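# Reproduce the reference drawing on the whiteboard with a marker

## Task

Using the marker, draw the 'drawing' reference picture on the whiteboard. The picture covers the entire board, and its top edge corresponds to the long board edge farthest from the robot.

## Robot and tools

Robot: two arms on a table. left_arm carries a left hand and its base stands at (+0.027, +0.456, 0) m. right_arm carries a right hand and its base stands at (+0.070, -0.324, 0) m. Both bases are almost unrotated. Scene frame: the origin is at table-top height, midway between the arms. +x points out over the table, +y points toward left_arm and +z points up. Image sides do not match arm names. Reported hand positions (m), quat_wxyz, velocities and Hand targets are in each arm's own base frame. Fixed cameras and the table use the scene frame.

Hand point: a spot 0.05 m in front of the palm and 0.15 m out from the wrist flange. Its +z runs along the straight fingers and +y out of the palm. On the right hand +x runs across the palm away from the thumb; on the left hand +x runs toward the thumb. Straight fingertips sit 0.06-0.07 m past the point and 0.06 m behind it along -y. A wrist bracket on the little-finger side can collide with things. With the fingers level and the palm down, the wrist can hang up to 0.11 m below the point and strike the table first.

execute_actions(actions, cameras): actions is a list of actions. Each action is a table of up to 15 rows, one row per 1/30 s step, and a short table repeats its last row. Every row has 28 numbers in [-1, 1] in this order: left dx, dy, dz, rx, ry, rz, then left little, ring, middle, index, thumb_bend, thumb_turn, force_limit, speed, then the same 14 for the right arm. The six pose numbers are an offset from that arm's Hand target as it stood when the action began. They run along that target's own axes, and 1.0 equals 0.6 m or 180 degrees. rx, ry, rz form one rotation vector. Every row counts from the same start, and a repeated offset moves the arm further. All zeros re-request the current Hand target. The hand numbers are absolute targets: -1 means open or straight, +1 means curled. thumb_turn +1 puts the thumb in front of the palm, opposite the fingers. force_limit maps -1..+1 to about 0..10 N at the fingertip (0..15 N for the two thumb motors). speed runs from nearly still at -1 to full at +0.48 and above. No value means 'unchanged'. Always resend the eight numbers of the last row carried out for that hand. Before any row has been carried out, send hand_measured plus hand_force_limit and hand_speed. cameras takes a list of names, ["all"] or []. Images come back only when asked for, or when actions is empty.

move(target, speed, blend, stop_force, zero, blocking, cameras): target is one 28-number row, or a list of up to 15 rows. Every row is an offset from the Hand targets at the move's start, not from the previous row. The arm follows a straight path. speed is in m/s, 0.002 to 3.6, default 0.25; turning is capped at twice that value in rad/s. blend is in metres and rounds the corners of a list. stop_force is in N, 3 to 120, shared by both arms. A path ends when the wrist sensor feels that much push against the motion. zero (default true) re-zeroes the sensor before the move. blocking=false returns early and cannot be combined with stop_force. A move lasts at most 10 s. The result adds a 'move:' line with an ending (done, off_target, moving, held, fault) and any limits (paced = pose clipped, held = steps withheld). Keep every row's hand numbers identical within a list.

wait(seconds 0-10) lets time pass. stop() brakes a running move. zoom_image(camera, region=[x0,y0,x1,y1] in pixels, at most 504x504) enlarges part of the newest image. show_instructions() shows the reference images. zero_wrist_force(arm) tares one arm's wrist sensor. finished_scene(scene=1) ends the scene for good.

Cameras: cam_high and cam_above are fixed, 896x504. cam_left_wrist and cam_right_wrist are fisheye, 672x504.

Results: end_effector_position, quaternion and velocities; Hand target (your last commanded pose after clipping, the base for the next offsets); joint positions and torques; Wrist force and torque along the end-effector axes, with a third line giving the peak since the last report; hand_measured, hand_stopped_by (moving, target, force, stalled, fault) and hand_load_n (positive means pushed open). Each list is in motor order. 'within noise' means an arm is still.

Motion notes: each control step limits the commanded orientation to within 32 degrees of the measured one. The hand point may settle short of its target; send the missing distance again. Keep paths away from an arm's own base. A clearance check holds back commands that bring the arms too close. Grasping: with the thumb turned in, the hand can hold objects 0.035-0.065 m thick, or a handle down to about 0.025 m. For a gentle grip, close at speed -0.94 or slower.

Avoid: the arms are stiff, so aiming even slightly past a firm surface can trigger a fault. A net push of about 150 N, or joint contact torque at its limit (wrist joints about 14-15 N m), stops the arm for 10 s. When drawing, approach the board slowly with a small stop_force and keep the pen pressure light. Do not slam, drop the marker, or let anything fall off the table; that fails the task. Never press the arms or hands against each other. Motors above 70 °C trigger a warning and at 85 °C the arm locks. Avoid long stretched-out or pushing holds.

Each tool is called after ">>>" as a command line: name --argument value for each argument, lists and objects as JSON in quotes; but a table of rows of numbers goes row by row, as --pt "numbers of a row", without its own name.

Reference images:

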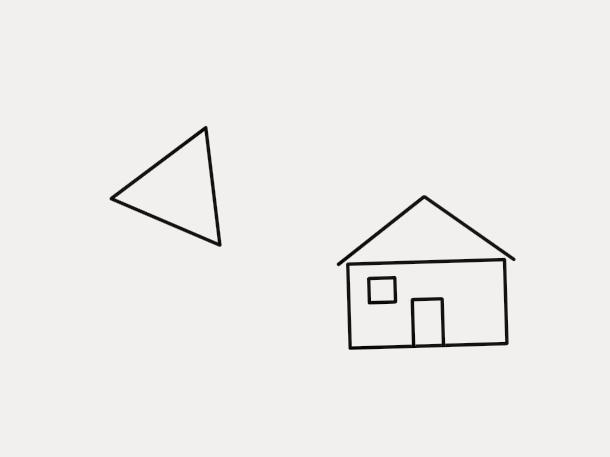

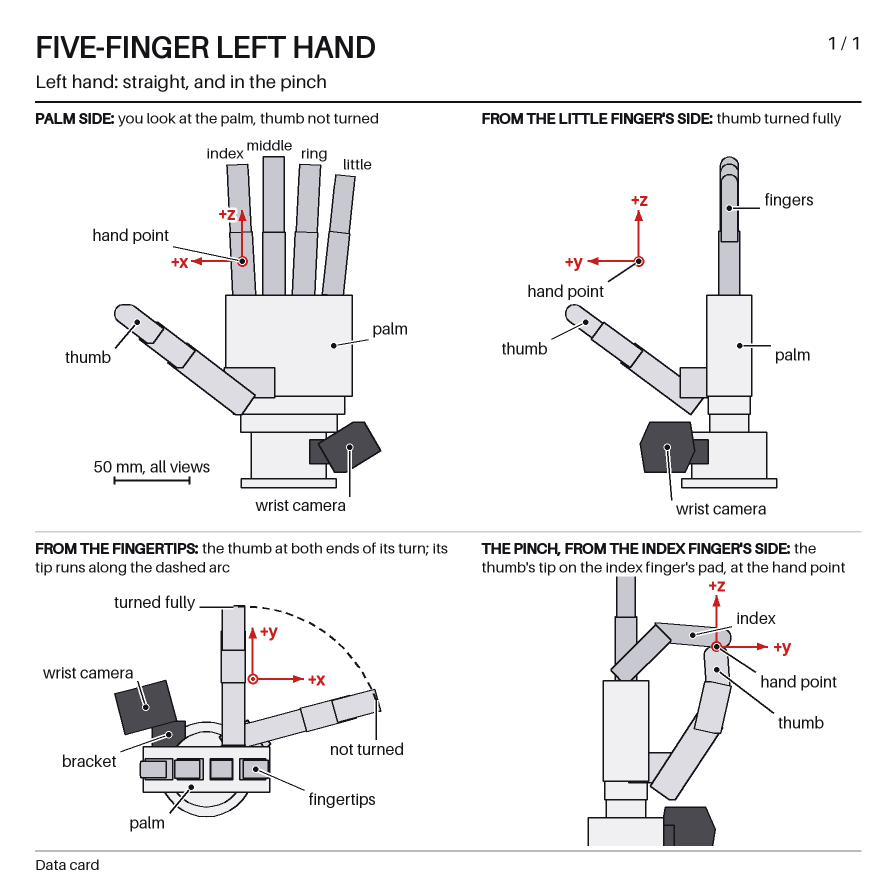

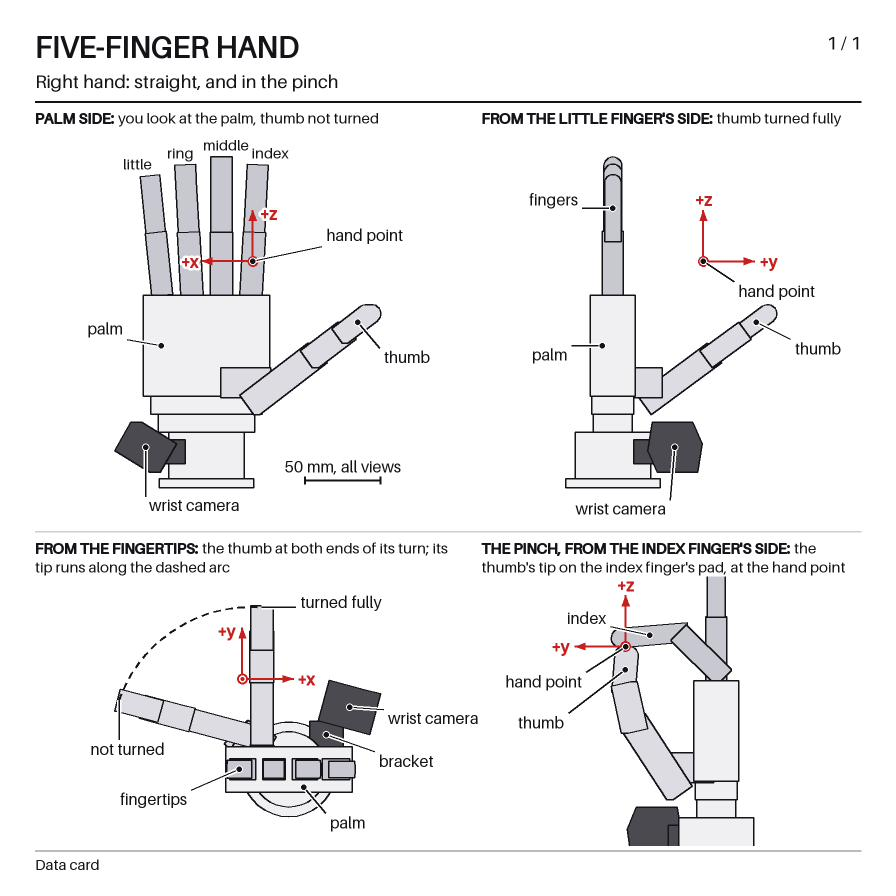

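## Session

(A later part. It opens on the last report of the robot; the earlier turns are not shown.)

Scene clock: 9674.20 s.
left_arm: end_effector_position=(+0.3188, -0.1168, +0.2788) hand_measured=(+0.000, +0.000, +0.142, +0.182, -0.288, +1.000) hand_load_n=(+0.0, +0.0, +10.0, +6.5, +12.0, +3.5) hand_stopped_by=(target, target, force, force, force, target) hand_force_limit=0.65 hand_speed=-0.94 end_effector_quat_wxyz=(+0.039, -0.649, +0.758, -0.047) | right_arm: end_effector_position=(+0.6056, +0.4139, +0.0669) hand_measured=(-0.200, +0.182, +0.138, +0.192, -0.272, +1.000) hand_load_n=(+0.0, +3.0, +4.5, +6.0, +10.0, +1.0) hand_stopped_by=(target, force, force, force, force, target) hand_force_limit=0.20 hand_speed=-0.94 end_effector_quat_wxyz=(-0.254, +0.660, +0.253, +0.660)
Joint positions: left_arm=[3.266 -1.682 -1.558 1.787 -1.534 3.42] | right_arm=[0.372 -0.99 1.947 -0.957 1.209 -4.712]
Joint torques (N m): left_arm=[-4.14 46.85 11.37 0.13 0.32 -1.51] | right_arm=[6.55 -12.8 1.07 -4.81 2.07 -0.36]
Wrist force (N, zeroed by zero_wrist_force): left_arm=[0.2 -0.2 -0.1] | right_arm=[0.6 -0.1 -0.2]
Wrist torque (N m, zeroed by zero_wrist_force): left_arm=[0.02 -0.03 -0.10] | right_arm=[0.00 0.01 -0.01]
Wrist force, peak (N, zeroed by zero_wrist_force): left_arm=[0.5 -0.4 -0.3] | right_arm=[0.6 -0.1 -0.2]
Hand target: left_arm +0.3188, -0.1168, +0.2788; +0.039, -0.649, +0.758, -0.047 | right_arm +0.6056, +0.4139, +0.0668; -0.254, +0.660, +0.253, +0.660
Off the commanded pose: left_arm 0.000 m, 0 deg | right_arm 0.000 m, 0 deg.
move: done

>>> move --pt "0 0 0 0 0 0 0.0 0.0 0.31 0.35 0.04 1 0.65 -0.94 -0.0003 0 0 0 0 0 -0.2 0.32 0.28 0.40 -0.06 1 0.2 -0.94" --pt "0 0 0 0 0 0 0.0 0.0 0.31 0.35 0.04 1 0.65 -0.94 -0.0002 -0.0209 0.00817 0 0 0 -0.2 0.32 0.28 0.40 -0.06 1 0.2 -0.94" --speed 0.02

>>> move --target '[0,0,0,0,0,0,0.0,0.0,0.31,0.35,0.04,1,0.65,-0.94,-0.0003,-0.00745,-0.01898,0,0,0,-0.2,0.32,0.28,0.40,-0.06,1,0.2,-0.94]' --speed 0.02 --cameras '["cam_high"]'

>>> zoom_image --camera "cam_high" --region '[470, 260, 530, 320]'

Scene clock: 9686.40 s.
left_arm: end_effector_position=(+0.3188, -0.1168, +0.2788) hand_measured=(+0.000, +0.000, +0.142, +0.182, -0.288, +1.000) hand_load_n=(+0.0, +0.5, +10.5, +6.5, +12.0, +3.0) hand_stopped_by=(target, target, force, force, force, target) hand_force_limit=0.65 hand_speed=-0.94 end_effector_quat_wxyz=(+0.039, -0.649, +0.758, -0.047) | right_arm: end_effector_position=(+0.6009, +0.4264, +0.0667) hand_measured=(-0.200, +0.182, +0.138, +0.192, -0.272, +1.000) hand_load_n=(+0.0, +3.5, +4.5, +5.5, +10.5, +1.0) hand_stopped_by=(target, force, force, force, force, target) hand_force_limit=0.20 hand_speed=-0.94 end_effector_quat_wxyz=(-0.254, +0.660, +0.253, +0.660)
Joint positions: left_arm=[3.266 -1.682 -1.558 1.787 -1.534 3.42] | right_arm=[0.401 -0.984 1.934 -0.951 1.238 -4.712]
Joint torques (N m): left_arm=[-3.55 46.84 11.54 0.21 0.34 -1.54] | right_arm=[6.76 -13.22 -25.12 1.51 2.07 -1.35]
Wrist force (N, zeroed by zero_wrist_force): left_arm=[0.3 -0.2 -0.1] | right_arm=[1.4 0.3 -0.2]
Wrist torque (N m, zeroed by zero_wrist_force): left_arm=[0.03 -0.04 -0.10] | right_arm=[-0.01 0.02 -0.07]
Wrist force, peak (N, zeroed by zero_wrist_force): left_arm=[0.4 -0.3 -0.5] | right_arm=[2.6 0.3 -0.2]
Hand target: left_arm +0.3188, -0.1168, +0.2788; +0.039, -0.649, +0.758, -0.047 | right_arm +0.6008, +0.4265, +0.0667; -0.254, +0.660, +0.253, +0.660
Off the commanded pose: left_arm 0.000 m, 0 deg | right_arm 0.000 m, 0 deg.
move: done

Scene clock: 9687.33 s.
left_arm: end_effector_position=(+0.3188, -0.1168, +0.2788) hand_measured=(+0.000, +0.000, +0.142, +0.182, -0.288, +1.000) hand_load_n=(+0.0, +0.0, +10.5, +6.5, +12.0, +3.5) hand_stopped_by=(target, target, force, force, force, target) hand_force_limit=0.65 hand_speed=-0.94 end_effector_quat_wxyz=(+0.039, -0.649, +0.758, -0.047) | right_arm: end_effector_position=(+0.5894, +0.4222, +0.0665) hand_measured=(-0.200, +0.182, +0.138, +0.192, -0.272, +1.000) hand_load_n=(+0.0, +2.5, +4.5, +6.5, +9.5, +1.0) hand_stopped_by=(target, force, force, force, force, target) hand_force_limit=0.20 hand_speed=-0.94 end_effector_quat_wxyz=(-0.254, +0.660, +0.253, +0.660)
Joint positions: left_arm=[3.266 -1.682 -1.558 1.787 -1.534 3.42] | right_arm=[0.402 -1.001 1.97 -0.97 1.24 -4.712]
Joint torques (N m): left_arm=[-3.91 47.21 11.27 0.13 0.4 -1.45] | right_arm=[7.52 -58.77 0.25 -4.1 2.04 -0.97]
Wrist force (N, zeroed by zero_wrist_force): left_arm=[0.5 -0.1 -0.1] | right_arm=[1.7 0.0 0.2]
Wrist torque (N m, zeroed by zero_wrist_force): left_arm=[0.03 -0.08 -0.08] | right_arm=[0.00 0.04 -0.07]
Wrist force, peak (N, zeroed by zero_wrist_force): left_arm=[0.4 -0.3 -0.3] | right_arm=[4.0 0.6 0.4]
Hand target: left_arm +0.3188, -0.1168, +0.2788; +0.039, -0.649, +0.758, -0.047 | right_arm +0.5894, +0.4222, +0.0665; -0.254, +0.660, +0.253, +0.660
Off the commanded pose: left_arm 0.000 m, 0 deg | right_arm 0.000 m, 0 deg.
move: done
Images, in order (width x height): cam_high 896x504.

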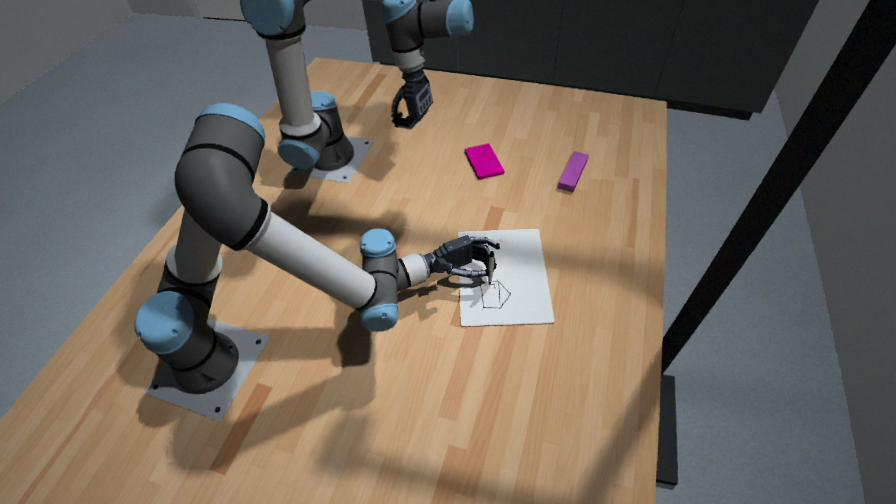

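Scaled by 8.400.

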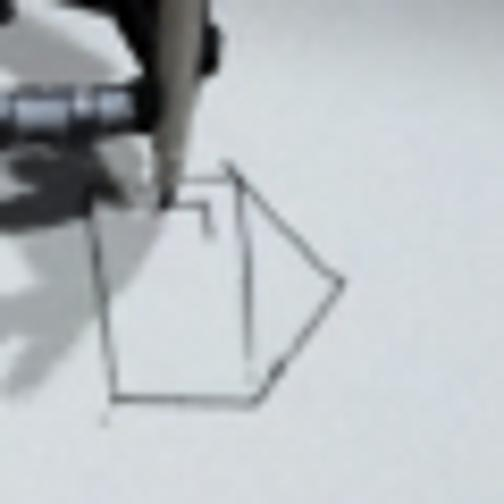

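>>> move --pt "0 0 0 0 0 0 0.0 0.0 0.31 0.35 0.04 1 0.65 -0.94 0.019 0 0 0 0 0 -0.2 0.32 0.28 0.40 -0.06 1 0.2 -0.94" --pt "0 0 0 0 0 0 0.0 0.0 0.31 0.35 0.04 1 0.65 -0.94 0.019 0.05624 -0.0013 0 0 0 -0.2 0.32 0.28 0.40 -0.06 1 0.2 -0.94" --pt "0 0 0 0 0 0 0.0 0.0 0.31 0.35 0.04 1 0.65 -0.94 0.0058 0.02835 0.01081 0 0 0 -0.2 0.32 0.28 0.40 -0.06 1 0.2 -0.94" --pt "0 0 0 0 0 0 0.0 0.0 0.31 0.35 0.04 1 0.65 -0.94 0.0003 0.02835 0.01081 0 0 0 -0.2 0.32 0.28 0.40 -0.06 1 0.2 -0.94" --pt "0 0 0 0 0 0 0.0 0.0 0.31 0.35 0.04 1 0.65 -0.94 -0.0002 0.02097 -0.00834 0 0 0 -0.2 0.32 0.28 0.40 -0.06 1 0.2 -0.94" --pt "0 0 0 0 0 0 0.0 0.0 0.31 0.35 0.04 1 0.65 -0.94 0 0 0 0 0 0 -0.2 0.32 0.28 0.40 -0.06 1 0.2 -0.94" --speed '[0.04,0.08,0.04,0.01,0.02,0.02]'

>>> move --target '[0,0,0,0,0,0,0.0,0.0,0.31,0.35,0.04,1,0.65,-0.94,0.019,0,0,0,0,0,-0.2,0.32,0.28,0.40,-0.06,1,0.2,-0.94]' --speed 0.04 --cameras '["cam_high","cam_above"]'

>>> zoom_image --camera "cam_high" --region '[470, 260, 530, 320]'

Scene clock: 9712.67 s.
left_arm: end_effector_position=(+0.3188, -0.1168, +0.2788) hand_measured=(+0.000, +0.000, +0.142, +0.182, -0.288, +1.000) hand_load_n=(+0.0, +0.0, +10.0, +6.5, +12.0, +3.5) hand_stopped_by=(target, target, force, force, force, target) hand_force_limit=0.65 hand_speed=-0.94 end_effector_quat_wxyz=(+0.039, -0.649, +0.758, -0.047) | right_arm: end_effector_position=(+0.5894, +0.4221, +0.0665) hand_measured=(-0.200, +0.182, +0.138, +0.192, -0.272, +1.000) hand_load_n=(+0.0, +3.0, +4.0, +6.0, +10.0, +1.0) hand_stopped_by=(target, force, force, force, force, target) hand_force_limit=0.20 hand_speed=-0.94 end_effector_quat_wxyz=(-0.254, +0.660, +0.253, +0.660)
Joint positions: left_arm=[3.266 -1.682 -1.558 1.787 -1.534 3.42] | right_arm=[0.402 -1.001 1.97 -0.97 1.24 -4.712]
Joint torques (N m): left_arm=[-3.58 46.55 11.91 0.16 0.62 -1.47] | right_arm=[7.02 -13.4 -24.69 1.35 2.11 -1.21]
Wrist force (N, zeroed by zero_wrist_force): left_arm=[0.4 0.0 -0.2] | right_arm=[0.7 0.1 -0.1]
Wrist torque (N m, zeroed by zero_wrist_force): left_arm=[0.05 -0.07 -0.09] | right_arm=[-0.02 0.03 -0.06]
Wrist force, peak (N, zeroed by zero_wrist_force): left_arm=[0.4 -0.3 -0.4] | right_arm=[3.5 0.2 0.4]
Hand target: left_arm +0.3188, -0.1168, +0.2788; +0.039, -0.649, +0.758, -0.047 | right_arm +0.5894, +0.4222, +0.0665; -0.254, +0.660, +0.253, +0.660
Off the commanded pose: left_arm 0.000 m, 0 deg | right_arm 0.000 m, 0 deg.
move: done

Scene clock: 9713.47 s.
left_arm: end_effector_position=(+0.3188, -0.1168, +0.2788) hand_measured=(+0.000, +0.000, +0.142, +0.182, -0.288, +1.000) hand_load_n=(+0.0, +0.0, +10.0, +6.5, +12.0, +3.5) hand_stopped_by=(target, target, force, force, force, target) hand_force_limit=0.65 hand_speed=-0.94 end_effector_quat_wxyz=(+0.039, -0.649, +0.758, -0.047) | right_arm: end_effector_position=(+0.5894, +0.4222, +0.0779) hand_measured=(-0.200, +0.182, +0.138, +0.192, -0.272, +1.000) hand_load_n=(+0.0, +3.0, +4.0, +6.0, +9.5, +1.0) hand_stopped_by=(target, force, force, force, force, target) hand_force_limit=0.20 hand_speed=-0.94 end_effector_quat_wxyz=(-0.254, +0.660, +0.253, +0.660)
Joint positions: left_arm=[3.266 -1.682 -1.558 1.787 -1.534 3.42] | right_arm=[0.402 -1.024 1.967 -0.943 1.24 -4.712]
Joint torques (N m): left_arm=[-3.54 46.87 12.2 0.2 0.56 -1.57] | right_arm=[6.2 -59.26 -25.78 1.41 1.81 -1.16]
Wrist force (N, zeroed by zero_wrist_force): left_arm=[0.2 -0.2 0.1] | right_arm=[0.0 0.0 0.1]
Wrist torque (N m, zeroed by zero_wrist_force): left_arm=[0.02 -0.03 -0.10] | right_arm=[-0.01 -0.01 -0.02]
Wrist force, peak (N, zeroed by zero_wrist_force): left_arm=[0.5 -0.2 -0.2] | right_arm=[1.1 0.1 0.2]
Hand target: left_arm +0.3188, -0.1168, +0.2788; +0.039, -0.649, +0.758, -0.047 | right_arm +0.5894, +0.4222, +0.0779; -0.254, +0.660, +0.253, +0.660
Off the commanded pose: left_arm 0.000 m, 0 deg | right_arm 0.000 m, 0 deg.
move: done
Images, in order (width x height): cam_high 896x504, cam_above 896x504.

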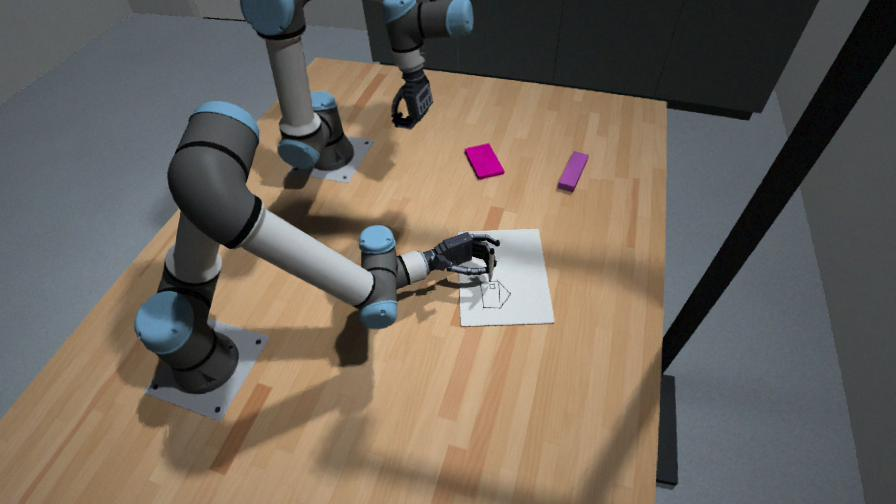

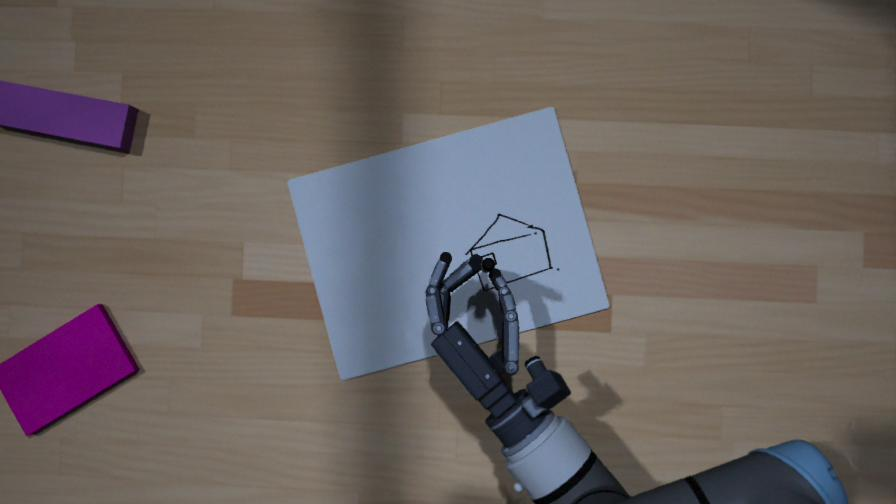

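Scaled by 8.400.

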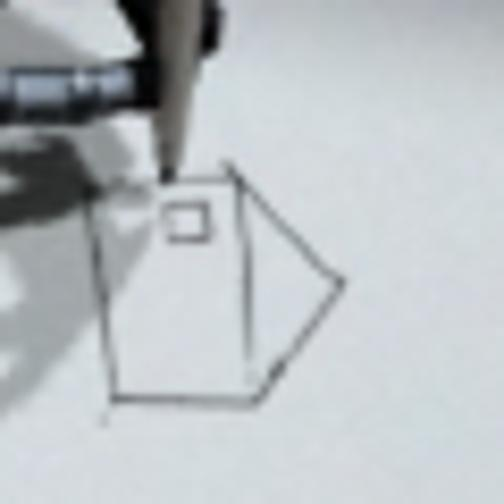

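>>> move --pt "0 0 0 0 0 0 0.0 0.0 0.31 0.35 0.04 1 0.65 -0.94 0 0.08538 -0.0327 0 0 0 -0.2 0.32 0.28 0.40 -0.06 1 0.2 -0.94" --pt "0 0 0 0 0 0 0.0 0.0 0.31 0.35 0.04 1 0.65 -0.94 -0.01317 0.05748 -0.02059 0 0 0 -0.2 0.32 0.28 0.40 -0.06 1 0.2 -0.94" --pt "0 0 0 0 0 0 0.0 0.0 0.31 0.35 0.04 1 0.65 -0.94 -0.01933 0.05748 -0.02059 0 0 0 -0.2 0.32 0.28 0.40 -0.06 1 0.2 -0.94" --speed '[0.08,0.04,0.01]' --cameras '["cam_high"]'

>>> zoom_image --camera "cam_high" --region '[470, 260, 530, 320]'

Scene clock: 9747.30 s.
left_arm: end_effector_position=(+0.3188, -0.1168, +0.2788) hand_measured=(+0.000, +0.000, +0.142, +0.182, -0.288, +1.000) hand_load_n=(+0.0, +0.0, +10.0, +6.5, +12.0, +3.5) hand_stopped_by=(target, target, force, force, force, target) hand_force_limit=0.65 hand_speed=-0.94 end_effector_quat_wxyz=(+0.039, -0.649, +0.758, -0.047) | right_arm: end_effector_position=(+0.6033, +0.3883, +0.0664) hand_measured=(-0.200, +0.182, +0.138, +0.192, -0.272, +1.000) hand_load_n=(+0.0, +3.0, +4.5, +6.0, +10.0, +1.0) hand_stopped_by=(target, force, force, force, force, target) hand_force_limit=0.20 hand_speed=-0.94 end_effector_quat_wxyz=(-0.254, +0.660, +0.253, +0.660)
Joint positions: left_arm=[3.266 -1.682 -1.558 1.787 -1.534 3.42] | right_arm=[0.32 -1.015 1.999 -0.985 1.158 -4.712]
Joint torques (N m): left_arm=[-3.72 47.13 11.87 0.1 0.63 -1.57] | right_arm=[5.85 -12.49 2.13 -4.62 1.82 0.4]
Wrist force (N, zeroed by zero_wrist_force): left_arm=[0.2 0.0 -0.1] | right_arm=[0.4 0.0 0.1]
Wrist torque (N m, zeroed by zero_wrist_force): left_arm=[0.06 -0.04 -0.11] | right_arm=[0.00 0.02 -0.06]
Wrist force, peak (N, zeroed by zero_wrist_force): left_arm=[0.3 -0.2 -0.5] | right_arm=[0.6 -2.8 0.8]
Hand target: left_arm +0.3188, -0.1168, +0.2788; +0.039, -0.649, +0.758, -0.047 | right_arm +0.6033, +0.3883, +0.0663; -0.254, +0.660, +0.253, +0.660
Off the commanded pose: left_arm 0.000 m, 0 deg | right_arm 0.000 m, 0 deg.
move: done
Images, in order (width x height): cam_high 896x504.

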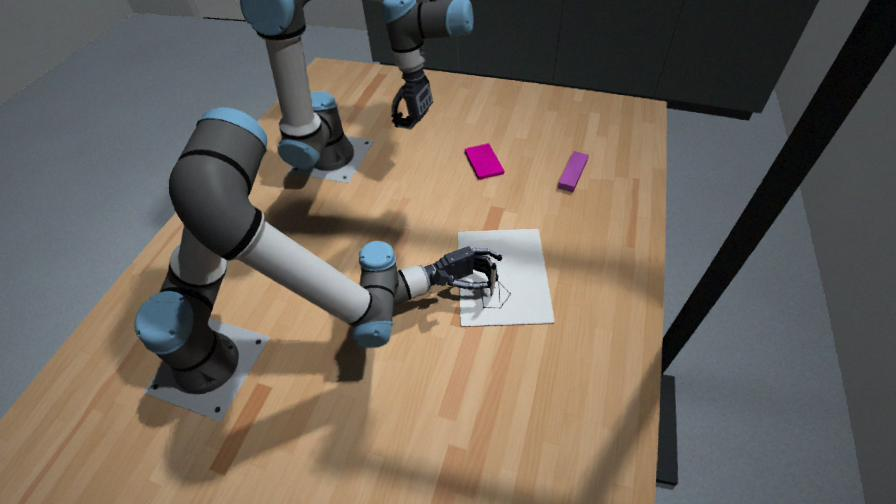

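Scaled by 8.400.

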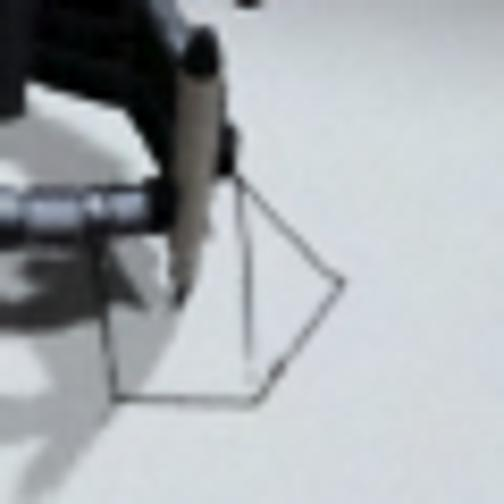

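>>> move --pt "0 0 0 0 0 0 0.0 0.0 0.31 0.35 0.04 1 0.65 -0.94 -0.0004 0 0 0 0 0 -0.2 0.32 0.28 0.40 -0.06 1 0.2 -0.94" --pt "0 0 0 0 0 0 0.0 0.0 0.31 0.35 0.04 1 0.65 -0.94 -0.0003 -0.02332 0.00922 0 0 0 -0.2 0.32 0.28 0.40 -0.06 1 0.2 -0.94" --pt "0 0 0 0 0 0 0.0 0.0 0.31 0.35 0.04 1 0.65 -0.94 -0.0010 -0.03742 -0.02686 -0.0064 0 0 -0.2 0.32 0.28 0.40 -0.06 1 0.2 -0.94" --speed 0.02 --cameras '["cam_high"]'

>>> zoom_image --camera "cam_high" --region '[460, 260, 520, 320]'

Scene clock: 9767.47 s.
left_arm: end_effector_position=(+0.3188, -0.1168, +0.2788) hand_measured=(+0.000, +0.000, +0.142, +0.182, -0.288, +1.000) hand_load_n=(+0.0, +0.0, +10.0, +6.5, +12.0, +3.0) hand_stopped_by=(target, target, force, force, force, target) hand_force_limit=0.65 hand_speed=-0.94 end_effector_quat_wxyz=(+0.039, -0.649, +0.758, -0.047) | right_arm: end_effector_position=(+0.5763, +0.3942, +0.0657) hand_measured=(-0.200, +0.182, +0.138, +0.192, -0.272, +1.000) hand_load_n=(+0.0, +2.5, +4.0, +6.5, +10.0, +0.5) hand_stopped_by=(target, force, force, force, force, target) hand_force_limit=0.20 hand_speed=-0.94 end_effector_quat_wxyz=(-0.247, +0.662, +0.247, +0.663)
Joint positions: left_arm=[3.266 -1.682 -1.558 1.787 -1.534 3.42] | right_arm=[0.366 -1.039 2.051 -1.013 1.223 -4.712]
Joint torques (N m): left_arm=[-4.13 46.93 12.43 0.16 0.82 -1.62] | right_arm=[7.17 -55.97 2.51 -3.91 1.89 -0.95]
Wrist force (N, zeroed by zero_wrist_force): left_arm=[0.3 -0.1 -0.4] | right_arm=[2.0 -0.2 0.7]
Wrist torque (N m, zeroed by zero_wrist_force): left_arm=[0.06 -0.06 -0.10] | right_arm=[-0.05 -0.03 -0.04]
Wrist force, peak (N, zeroed by zero_wrist_force): left_arm=[0.5 -0.4 -0.4] | right_arm=[3.7 0.6 0.7]
Hand target: left_arm +0.3188, -0.1168, +0.2788; +0.039, -0.649, +0.758, -0.047 | right_arm +0.5763, +0.3942, +0.0657; -0.247, +0.662, +0.247, +0.663
Off the commanded pose: left_arm 0.000 m, 0 deg | right_arm 0.000 m, 0 deg.
move: done
Images, in order (width x height): cam_high 896x504.

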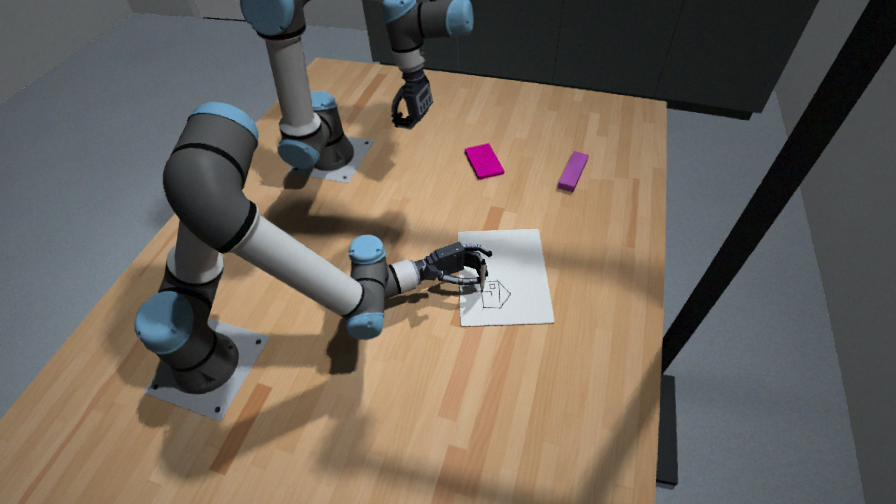

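Scaled by 8.400.

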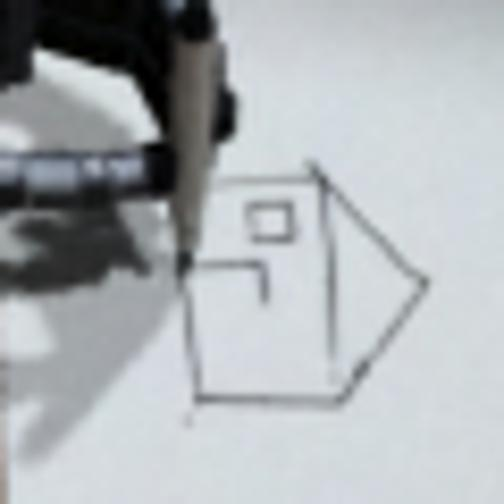

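>>> move --pt "0 0 0 0 0 0 0.0 0.0 0.31 0.35 0.04 1 0.65 -0.94 0.02 0 0 0.0064 0 0 -0.2 0.32 0.28 0.40 -0.06 1 0.2 -0.94" --pt "0 0 0 0 0 0 0.0 0.0 0.31 0.35 0.04 1 0.65 -0.94 0.02 0.065 0.016 0.0064 0 0 -0.2 0.32 0.28 0.40 -0.06 1 0.2 -0.94" --pt "0 0 0 0 0 0 0.0 0.0 0.31 0.35 0.04 1 0.65 -0.94 0.0072 0.03689 0.02758 0.0064 0 0 -0.2 0.32 0.28 0.40 -0.06 1 0.2 -0.94" --pt "0 0 0 0 0 0 0.0 0.0 0.31 0.35 0.04 1 0.65 -0.94 0.0007 0.03689 0.02758 0.0064 0 0 -0.2 0.32 0.28 0.40 -0.06 1 0.2 -0.94" --pt "0 0 0 0 0 0 0.0 0.0 0.31 0.35 0.04 1 0.65 -0.94 -0.0003 0.02354 -0.0087 0 0 0 -0.2 0.32 0.28 0.40 -0.06 1 0.2 -0.94" --pt "0 0 0 0 0 0 0.0 0.0 0.31 0.35 0.04 1 0.65 -0.94 0.02 0.02354 -0.0087 0 0 0 -0.2 0.32 0.28 0.40 -0.06 1 0.2 -0.94" --speed '[0.04,0.08,0.04,0.01,0.02,0.04]' --cameras '["cam_high"]'

>>> zoom_image --camera "cam_high" --region '[460, 260, 520, 320]'

Scene clock: 9792.07 s.
left_arm: end_effector_position=(+0.3188, -0.1168, +0.2788) hand_measured=(+0.000, +0.000, +0.142, +0.182, -0.288, +1.000) hand_load_n=(+0.0, +0.5, +10.0, +6.5, +12.0, +3.5) hand_stopped_by=(target, target, force, force, force, target) hand_force_limit=0.65 hand_speed=-0.94 end_effector_quat_wxyz=(+0.039, -0.649, +0.758, -0.047) | right_arm: end_effector_position=(+0.5816, +0.3801, +0.0777) hand_measured=(-0.200, +0.182, +0.138, +0.192, -0.272, +1.000) hand_load_n=(+0.0, +3.0, +4.5, +6.0, +10.0, +1.0) hand_stopped_by=(target, force, force, force, force, target) hand_force_limit=0.20 hand_speed=-0.94 end_effector_quat_wxyz=(-0.247, +0.662, +0.247, +0.663)
Joint positions: left_arm=[3.266 -1.682 -1.558 1.787 -1.534 3.42] | right_arm=[0.33 -1.072 2.061 -0.99 1.188 -4.712]
Joint torques (N m): left_arm=[-3.36 46.49 12.6 0.14 1.1 -1.6] | right_arm=[6.37 -55.67 -24.11 1.43 1.67 0.89]
Wrist force (N, zeroed by zero_wrist_force): left_arm=[0.2 -0.1 -0.1] | right_arm=[-0.2 -0.2 0.1]
Wrist torque (N m, zeroed by zero_wrist_force): left_arm=[0.05 -0.03 -0.10] | right_arm=[-0.04 0.02 -0.05]
Wrist force, peak (N, zeroed by zero_wrist_force): left_arm=[0.6 -0.4 -0.4] | right_arm=[3.2 0.3 0.5]
Hand target: left_arm +0.3188, -0.1168, +0.2788; +0.039, -0.649, +0.758, -0.047 | right_arm +0.5816, +0.3801, +0.0777; -0.247, +0.662, +0.247, +0.663
Off the commanded pose: left_arm 0.000 m, 0 deg | right_arm 0.000 m, 0 deg.
move: done
Images, in order (width x height): cam_high 896x504.

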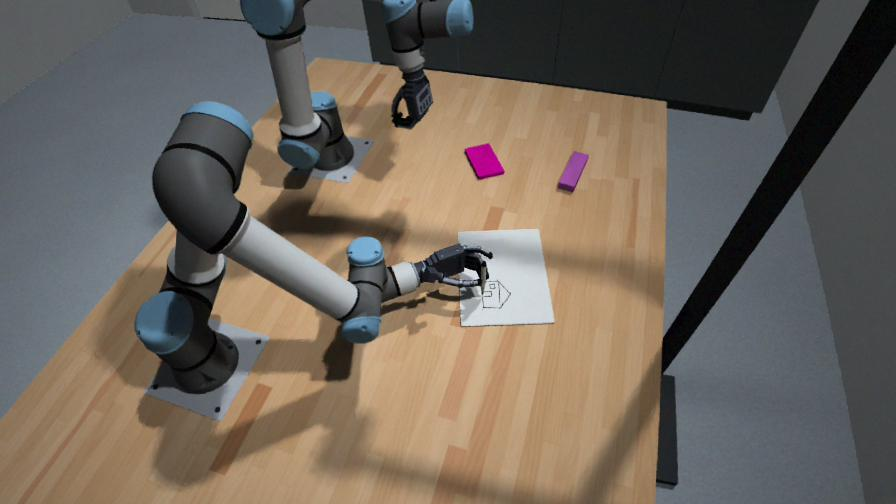

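Scaled by 8.400.

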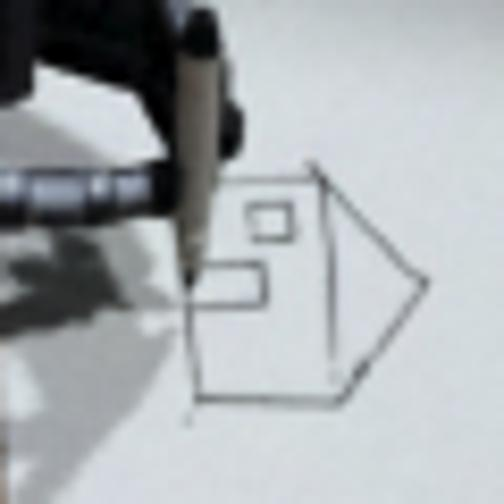

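>>> move --pt "0 0 0 0 0 0 0.0 0.0 0.31 0.35 0.04 1 0.65 -0.94 0.0072 -0.08358 0.22803 0.0064 0 0 -0.2 0.32 0.28 0.40 -0.06 1 0.2 -0.94" --pt "0 0 0 0 0 0 0.0 0.0 0.31 0.35 0.04 1 0.65 -0.94 -0.0053 -0.11475 0.24092 0.0064 0 0 -0.2 0.32 0.28 0.40 -0.06 1 0.2 -0.94" --speed '[0.1,0.04]' --cameras '["cam_high","cam_above"]'

>>> zoom_image --camera "cam_high" --region '[480, 230, 540, 290]'

>>> zoom_image --camera "cam_above" --region '[460, 200, 560, 300]'

Scene clock: 9814.30 s.
left_arm: end_effector_position=(+0.3188, -0.1168, +0.2788) hand_measured=(+0.000, +0.000, +0.142, +0.182, -0.288, +1.000) hand_load_n=(+0.0, +0.0, +10.0, +6.5, +12.0, +3.5) hand_stopped_by=(target, target, force, force, force, target) hand_force_limit=0.65 hand_speed=-0.94 end_effector_quat_wxyz=(+0.039, -0.649, +0.758, -0.047) | right_arm: end_effector_position=(+0.6459, +0.5267, +0.0746) hand_measured=(-0.200, +0.182, +0.138, +0.192, -0.272, +1.000) hand_load_n=(+0.0, +3.0, +4.0, +6.0, +10.0, +0.5) hand_stopped_by=(target, force, force, force, force, target) hand_force_limit=0.20 hand_speed=-0.94 end_effector_quat_wxyz=(-0.254, +0.660, +0.253, +0.660)
Joint positions: left_arm=[3.266 -1.682 -1.558 1.787 -1.534 3.42] | right_arm=[0.535 -0.836 1.605 -0.769 1.373 -4.712]
Joint torques (N m): left_arm=[-3.86 47.09 12.81 0.14 1.12 -1.47] | right_arm=[6.85 -18.53 -29.7 1.21 1.94 -1.08]
Wrist force (N, zeroed by zero_wrist_force): left_arm=[0.2 -0.3 -0.3] | right_arm=[0.1 -0.2 -0.1]
Wrist torque (N m, zeroed by zero_wrist_force): left_arm=[0.01 -0.04 -0.10] | right_arm=[-0.06 0.01 -0.03]
Wrist force, peak (N, zeroed by zero_wrist_force): left_arm=[0.5 -0.1 -0.5] | right_arm=[0.3 -0.6 0.6]
Hand target: left_arm +0.3188, -0.1168, +0.2788; +0.039, -0.649, +0.758, -0.047 | right_arm +0.6458, +0.5267, +0.0746; -0.254, +0.660, +0.253, +0.660
Off the commanded pose: left_arm 0.000 m, 0 deg | right_arm 0.000 m, 0 deg.
move: done
Images, in order (width x height): cam_high 896x504, cam_above 896x504.

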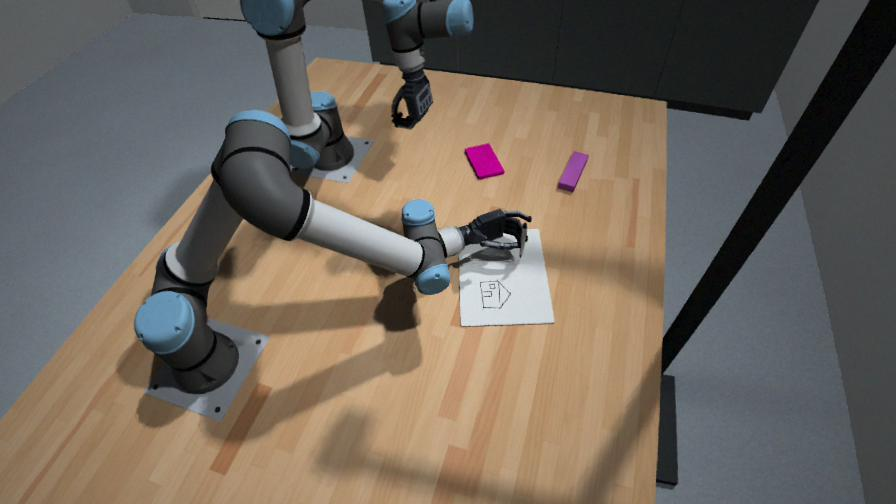

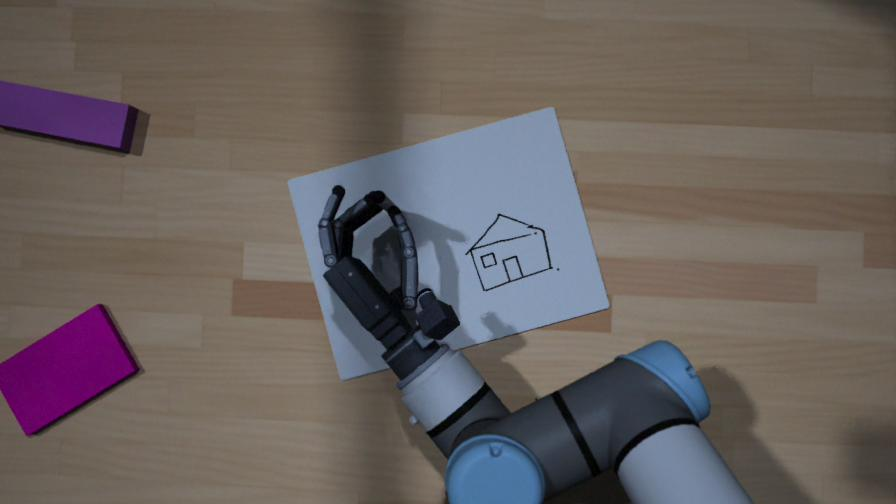

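Scaled by 8.400.

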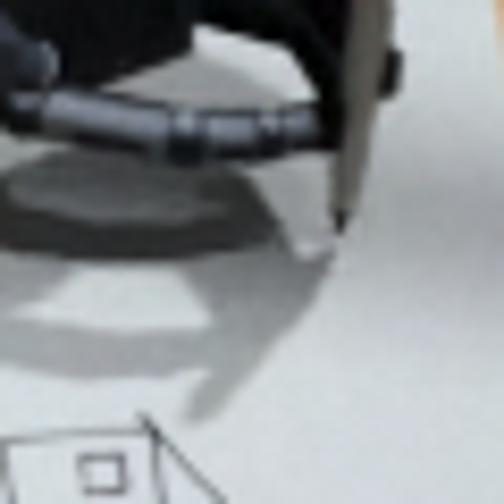

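Scaled by 5.040.

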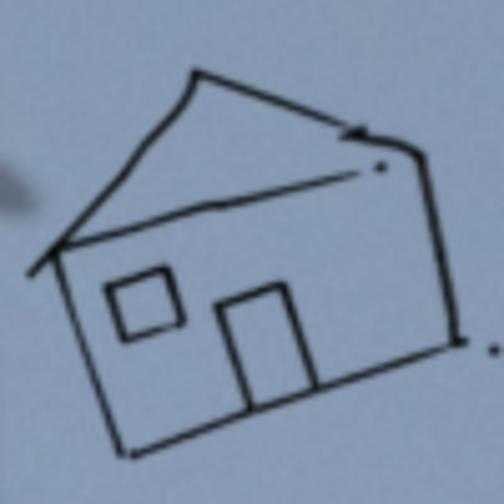

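>>> zero_wrist_force --arm "right_arm"

>>> move --target '[0,0,0,0,0,0,0.0,0.0,0.31,0.35,0.04,1,0.65,-0.94,-0.02,0,0,0,0,0,-0.2,0.32,0.28,0.40,-0.06,1,0.2,-0.94]' --speed 0.004 --stop_force 3

Wrist force sensor zeroed.

Scene clock: 9826.07 s.
left_arm: end_effector_position=(+0.3188, -0.1168, +0.2788) hand_measured=(+0.000, +0.000, +0.142, +0.182, -0.288, +1.000) hand_load_n=(+0.0, +0.0, +10.0, +6.5, +12.0, +3.5) hand_stopped_by=(target, target, force, force, force, target) hand_force_limit=0.65 hand_speed=-0.94 end_effector_quat_wxyz=(+0.039, -0.649, +0.758, -0.047) | right_arm: end_effector_position=(+0.6458, +0.5267, +0.0683) hand_measured=(-0.200, +0.182, +0.138, +0.192, -0.272, +1.000) hand_load_n=(+0.0, +3.5, +4.0, +5.5, +9.5, +0.5) hand_stopped_by=(target, force, force, force, force, target) hand_force_limit=0.20 hand_speed=-0.94 end_effector_quat_wxyz=(-0.254, +0.660, +0.253, +0.660)
Joint positions: left_arm=[3.266 -1.682 -1.558 1.787 -1.534 3.42] | right_arm=[0.535 -0.825 1.606 -0.781 1.373 -4.712]
Joint torques (N m): left_arm=[-4.4 46.62 12.45 0.19 1.12 -1.59] | right_arm=[7.4 -67.15 -5.62 1.5 2.09 -1.22]
Wrist force (N, zeroed by zero_wrist_force): left_arm=[0.2 -0.3 -0.2] | right_arm=[3.8 -0.3 -0.4]
Wrist torque (N m, zeroed by zero_wrist_force): left_arm=[0.02 -0.03 -0.10] | right_arm=[0.00 0.00 -0.04]
Wrist force, peak (N, zeroed by zero_wrist_force): left_arm=[0.6 -0.1 -0.2] | right_arm=[4.0 -0.2 -0.4]
Hand target: left_arm +0.3188, -0.1168, +0.2788; +0.039, -0.649, +0.758, -0.047 | right_arm +0.6459, +0.5267, +0.0685; -0.254, +0.660, +0.253, +0.660 (not the last commanded pose)
Off the commanded pose: left_arm 0.000 m, 0 deg | right_arm 0.006 m, 0 deg.
move: contact (right_arm)

>>> move --pt "0 0 0 0 0 0 0.0 0.0 0.31 0.35 0.04 1 0.65 -0.94 0.0008 0 0 0 0 0 -0.2 0.32 0.28 0.40 -0.06 1 0.2 -0.94" --pt "0 0 0 0 0 0 0.0 0.0 0.31 0.35 0.04 1 0.65 -0.94 0.0002 -0.00935 -0.03112 0 0 0 -0.2 0.32 0.28 0.40 -0.06 1 0.2 -0.94" --speed 0.025 --cameras '["cam_high"]'

>>> zoom_image --camera "cam_high" --region '[480, 230, 540, 290]'

Scene clock: 9838.73 s.
left_arm: end_effector_position=(+0.3188, -0.1168, +0.2788) hand_measured=(+0.000, +0.000, +0.142, +0.182, -0.288, +1.000) hand_load_n=(+0.0, +0.5, +10.0, +6.5, +12.0, +3.0) hand_stopped_by=(target, target, force, force, force, target) hand_force_limit=0.65 hand_speed=-0.94 end_effector_quat_wxyz=(+0.039, -0.649, +0.758, -0.047) | right_arm: end_effector_position=(+0.6283, +0.5184, +0.0686) hand_measured=(-0.200, +0.182, +0.138, +0.192, -0.272, +1.000) hand_load_n=(+0.0, +2.5, +4.0, +6.5, +10.0, +1.0) hand_stopped_by=(target, force, force, force, force, target) hand_force_limit=0.20 hand_speed=-0.94 end_effector_quat_wxyz=(-0.254, +0.660, +0.253, +0.660)
Joint positions: left_arm=[3.266 -1.682 -1.558 1.787 -1.534 3.42] | right_arm=[0.539 -0.857 1.669 -0.813 1.376 -4.712]
Joint torques (N m): left_arm=[-3.57 46.29 12.7 0.09 1.25 -1.56] | right_arm=[5.97 -70.9 -0.29 -4.32 2.03 -1.07]
Wrist force (N, zeroed by zero_wrist_force): left_arm=[0.4 0.0 -0.2] | right_arm=[1.6 0.2 0.4]
Wrist torque (N m, zeroed by zero_wrist_force): left_arm=[0.06 -0.06 -0.09] | right_arm=[0.02 -0.01 -0.01]
Wrist force, peak (N, zeroed by zero_wrist_force): left_arm=[0.5 -0.4 -0.3] | right_arm=[4.0 0.0 -0.4]
Hand target: left_arm +0.3188, -0.1168, +0.2788; +0.039, -0.649, +0.758, -0.047 | right_arm +0.6282, +0.5184, +0.0686; -0.254, +0.660, +0.253, +0.660
Off the commanded pose: left_arm 0.000 m, 0 deg | right_arm 0.000 m, 0 deg.
move: done
Images, in order (width x height): cam_high 896x504.

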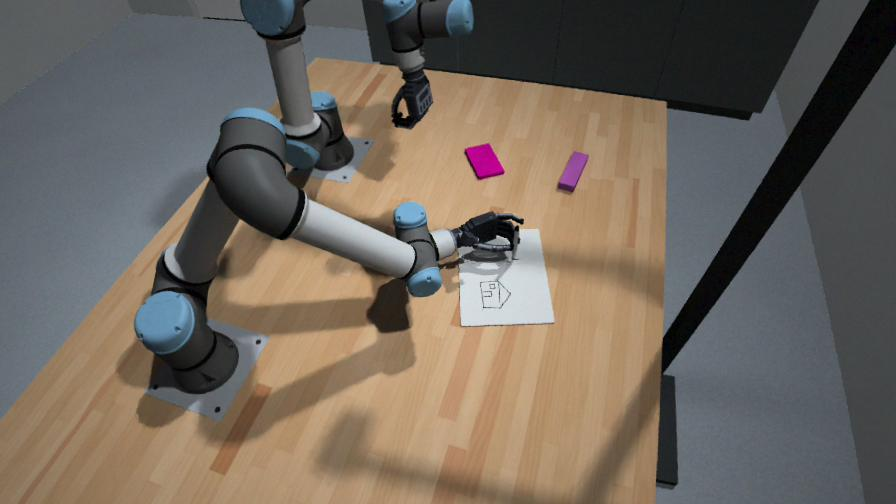

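Scaled by 8.400.

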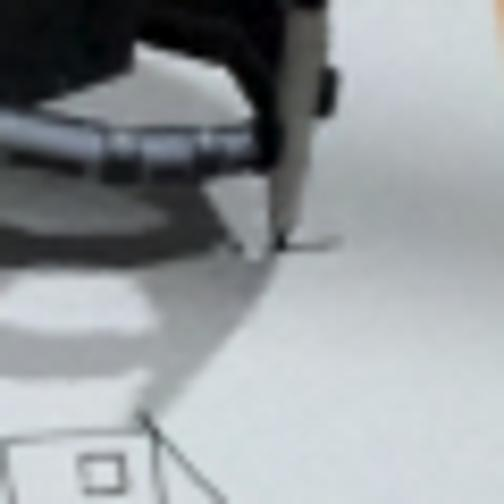

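>>> move --target '[0,0,0,0,0,0,0.0,0.0,0.31,0.35,0.04,1,0.65,-0.94,-0.0006,-0.0093,-0.032,0,0,0,-0.2,0.32,0.28,0.40,-0.06,1,0.2,-0.94]' --speed 0.025

Scene clock: 9850.33 s.
left_arm: end_effector_position=(+0.3188, -0.1168, +0.2788) hand_measured=(+0.000, +0.000, +0.142, +0.182, -0.288, +1.000) hand_load_n=(+0.0, +0.0, +10.0, +6.5, +12.0, +3.5) hand_stopped_by=(target, target, force, force, force, target) hand_force_limit=0.65 hand_speed=-0.94 end_effector_quat_wxyz=(+0.039, -0.649, +0.758, -0.047) | right_arm: end_effector_position=(+0.6103, +0.5097, +0.0682) hand_measured=(-0.200, +0.182, +0.138, +0.192, -0.272, +1.000) hand_load_n=(+0.0, +2.5, +4.0, +6.5, +9.5, +1.0) hand_stopped_by=(target, force, force, force, force, target) hand_force_limit=0.20 hand_speed=-0.94 end_effector_quat_wxyz=(-0.254, +0.660, +0.253, +0.660)
Joint positions: left_arm=[3.266 -1.682 -1.558 1.787 -1.534 3.42] | right_arm=[0.542 -0.887 1.733 -0.846 1.379 -4.712]
Joint torques (N m): left_arm=[-3.44 46.7 12.86 0.07 1.47 -1.56] | right_arm=[7.74 -66.7 -0.14 -4.72 1.97 0.55]
Wrist force (N, zeroed by zero_wrist_force): left_arm=[0.3 -0.3 -0.3] | right_arm=[1.2 0.1 0.2]
Wrist torque (N m, zeroed by zero_wrist_force): left_arm=[0.03 -0.05 -0.09] | right_arm=[0.02 0.00 -0.01]
Wrist force, peak (N, zeroed by zero_wrist_force): left_arm=[0.5 -0.1 -0.5] | right_arm=[1.8 0.4 0.3]
Hand target: left_arm +0.3188, -0.1168, +0.2788; +0.039, -0.649, +0.758, -0.047 | right_arm +0.6102, +0.5097, +0.0682; -0.254, +0.660, +0.253, +0.660
Off the commanded pose: left_arm 0.000 m, 0 deg | right_arm 0.000 m, 0 deg.
move: done

>>> move --target '[0,0,0,0,0,0,0.0,0.0,0.31,0.35,0.04,1,0.65,-0.94,-0.0008,-0.0093,-0.032,0,0,0,-0.2,0.32,0.28,0.40,-0.06,1,0.2,-0.94]' --speed 0.025 --cameras '["cam_high"]'

>>> zoom_image --camera "cam_high" --region '[480, 230, 540, 290]'

Scene clock: 9856.77 s.
left_arm: end_effector_position=(+0.3188, -0.1168, +0.2788) hand_measured=(+0.000, +0.000, +0.142, +0.182, -0.288, +1.000) hand_load_n=(+0.0, +0.0, +10.0, +6.5, +12.0, +3.5) hand_stopped_by=(target, target, force, force, force, target) hand_force_limit=0.65 hand_speed=-0.94 end_effector_quat_wxyz=(+0.039, -0.649, +0.758, -0.047) | right_arm: end_effector_position=(+0.5923, +0.5010, +0.0677) hand_measured=(-0.200, +0.182, +0.138, +0.192, -0.272, +1.000) hand_load_n=(+0.0, +2.5, +4.5, +6.0, +9.5, +1.0) hand_stopped_by=(target, force, force, force, force, target) hand_force_limit=0.20 hand_speed=-0.94 end_effector_quat_wxyz=(-0.254, +0.660, +0.253, +0.660)
Joint positions: left_arm=[3.266 -1.682 -1.558 1.787 -1.534 3.42] | right_arm=[0.546 -0.917 1.794 -0.878 1.383 -4.712]
Joint torques (N m): left_arm=[-3.59 46.69 13.03 0.19 1.42 -1.6] | right_arm=[7.22 -63.82 0.78 -4.52 1.89 -1.02]
Wrist force (N, zeroed by zero_wrist_force): left_arm=[0.1 -0.1 -0.4] | right_arm=[1.6 0.3 0.2]
Wrist torque (N m, zeroed by zero_wrist_force): left_arm=[0.06 -0.02 -0.11] | right_arm=[0.04 -0.02 0.00]
Wrist force, peak (N, zeroed by zero_wrist_force): left_arm=[0.5 -0.2 -0.4] | right_arm=[1.7 0.4 0.0]
Hand target: left_arm +0.3188, -0.1168, +0.2788; +0.039, -0.649, +0.758, -0.047 | right_arm +0.5922, +0.5010, +0.0677; -0.254, +0.660, +0.253, +0.660
Off the commanded pose: left_arm 0.000 m, 0 deg | right_arm 0.000 m, 0 deg.
move: done
Images, in order (width x height): cam_high 896x504.

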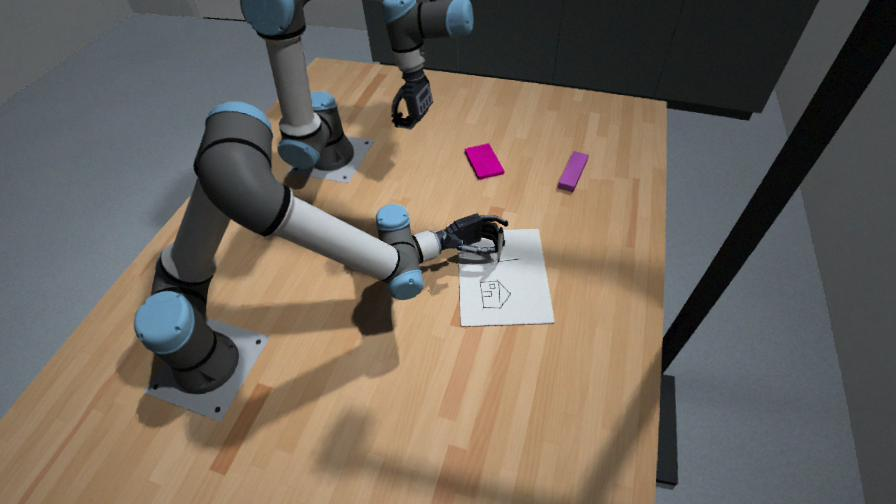

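Scaled by 8.400.

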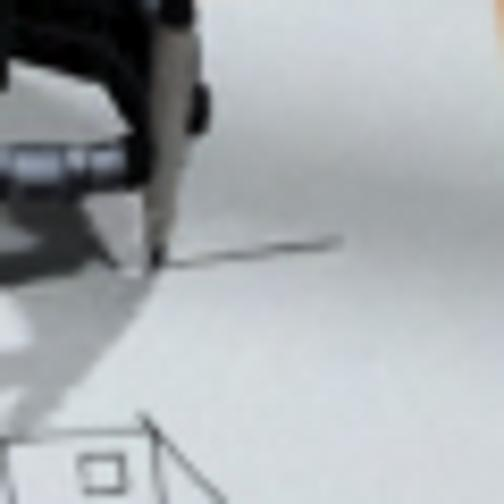

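>>> move --target '[0,0,0,0,0,0,0.0,0.0,0.31,0.35,0.04,1,0.65,-0.94,0.0004,-0.0226,0.02389,0,0,0,-0.2,0.32,0.28,0.40,-0.06,1,0.2,-0.94]' --speed 0.025 --cameras '["cam_high"]'

>>> zoom_image --camera "cam_high" --region '[480, 230, 540, 290]'

Scene clock: 9868.37 s.
left_arm: end_effector_position=(+0.3188, -0.1168, +0.2788) hand_measured=(+0.000, +0.000, +0.142, +0.182, -0.288, +1.000) hand_load_n=(+0.0, +0.5, +10.0, +6.5, +12.0, +3.5) hand_stopped_by=(target, target, force, force, force, target) hand_force_limit=0.65 hand_speed=-0.94 end_effector_quat_wxyz=(+0.039, -0.649, +0.758, -0.047) | right_arm: end_effector_position=(+0.5938, +0.5206, +0.0680) hand_measured=(-0.200, +0.182, +0.138, +0.192, -0.272, +1.000) hand_load_n=(+0.0, +3.0, +4.0, +6.0, +10.0, +0.5) hand_stopped_by=(target, force, force, force, force, target) hand_force_limit=0.20 hand_speed=-0.94 end_effector_quat_wxyz=(-0.254, +0.660, +0.253, +0.660)
Joint positions: left_arm=[3.266 -1.682 -1.558 1.787 -1.534 3.42] | right_arm=[0.576 -0.893 1.744 -0.852 1.414 -4.712]
Joint torques (N m): left_arm=[-3.8 46.9 12.44 0.2 1.53 -1.6] | right_arm=[6.77 -16.51 -26.5 1.37 1.79 -1.29]
Wrist force (N, zeroed by zero_wrist_force): left_arm=[0.3 -0.2 -0.2] | right_arm=[1.0 0.4 -0.2]
Wrist torque (N m, zeroed by zero_wrist_force): left_arm=[0.04 -0.05 -0.09] | right_arm=[0.05 -0.05 0.02]
Wrist force, peak (N, zeroed by zero_wrist_force): left_arm=[0.6 0.0 -0.4] | right_arm=[1.8 0.5 0.2]
Hand target: left_arm +0.3188, -0.1168, +0.2788; +0.039, -0.649, +0.758, -0.047 | right_arm +0.5938, +0.5207, +0.0680; -0.254, +0.660, +0.253, +0.660
Off the commanded pose: left_arm 0.000 m, 0 deg | right_arm 0.000 m, 0 deg.
move: done
Images, in order (width x height): cam_high 896x504.

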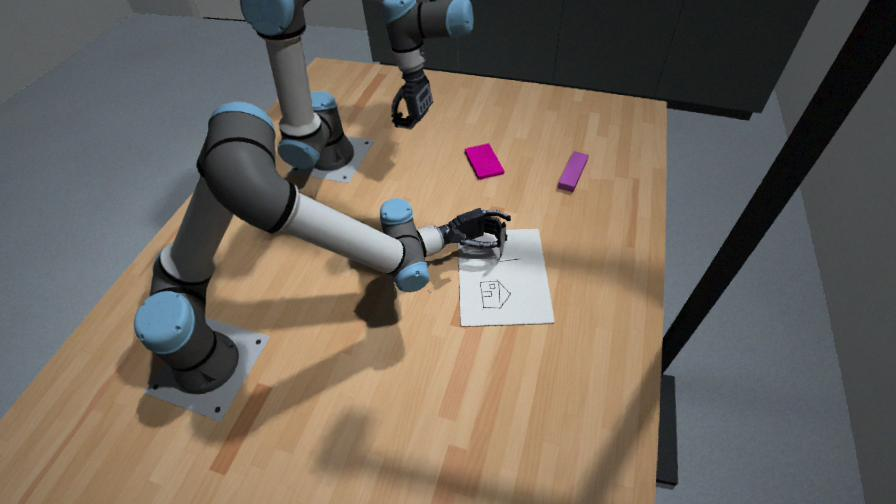

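Scaled by 8.400.

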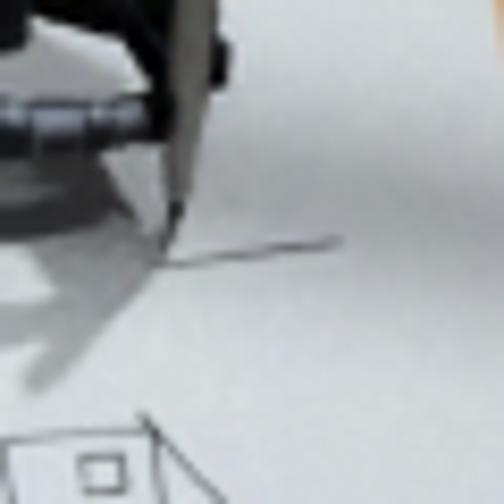

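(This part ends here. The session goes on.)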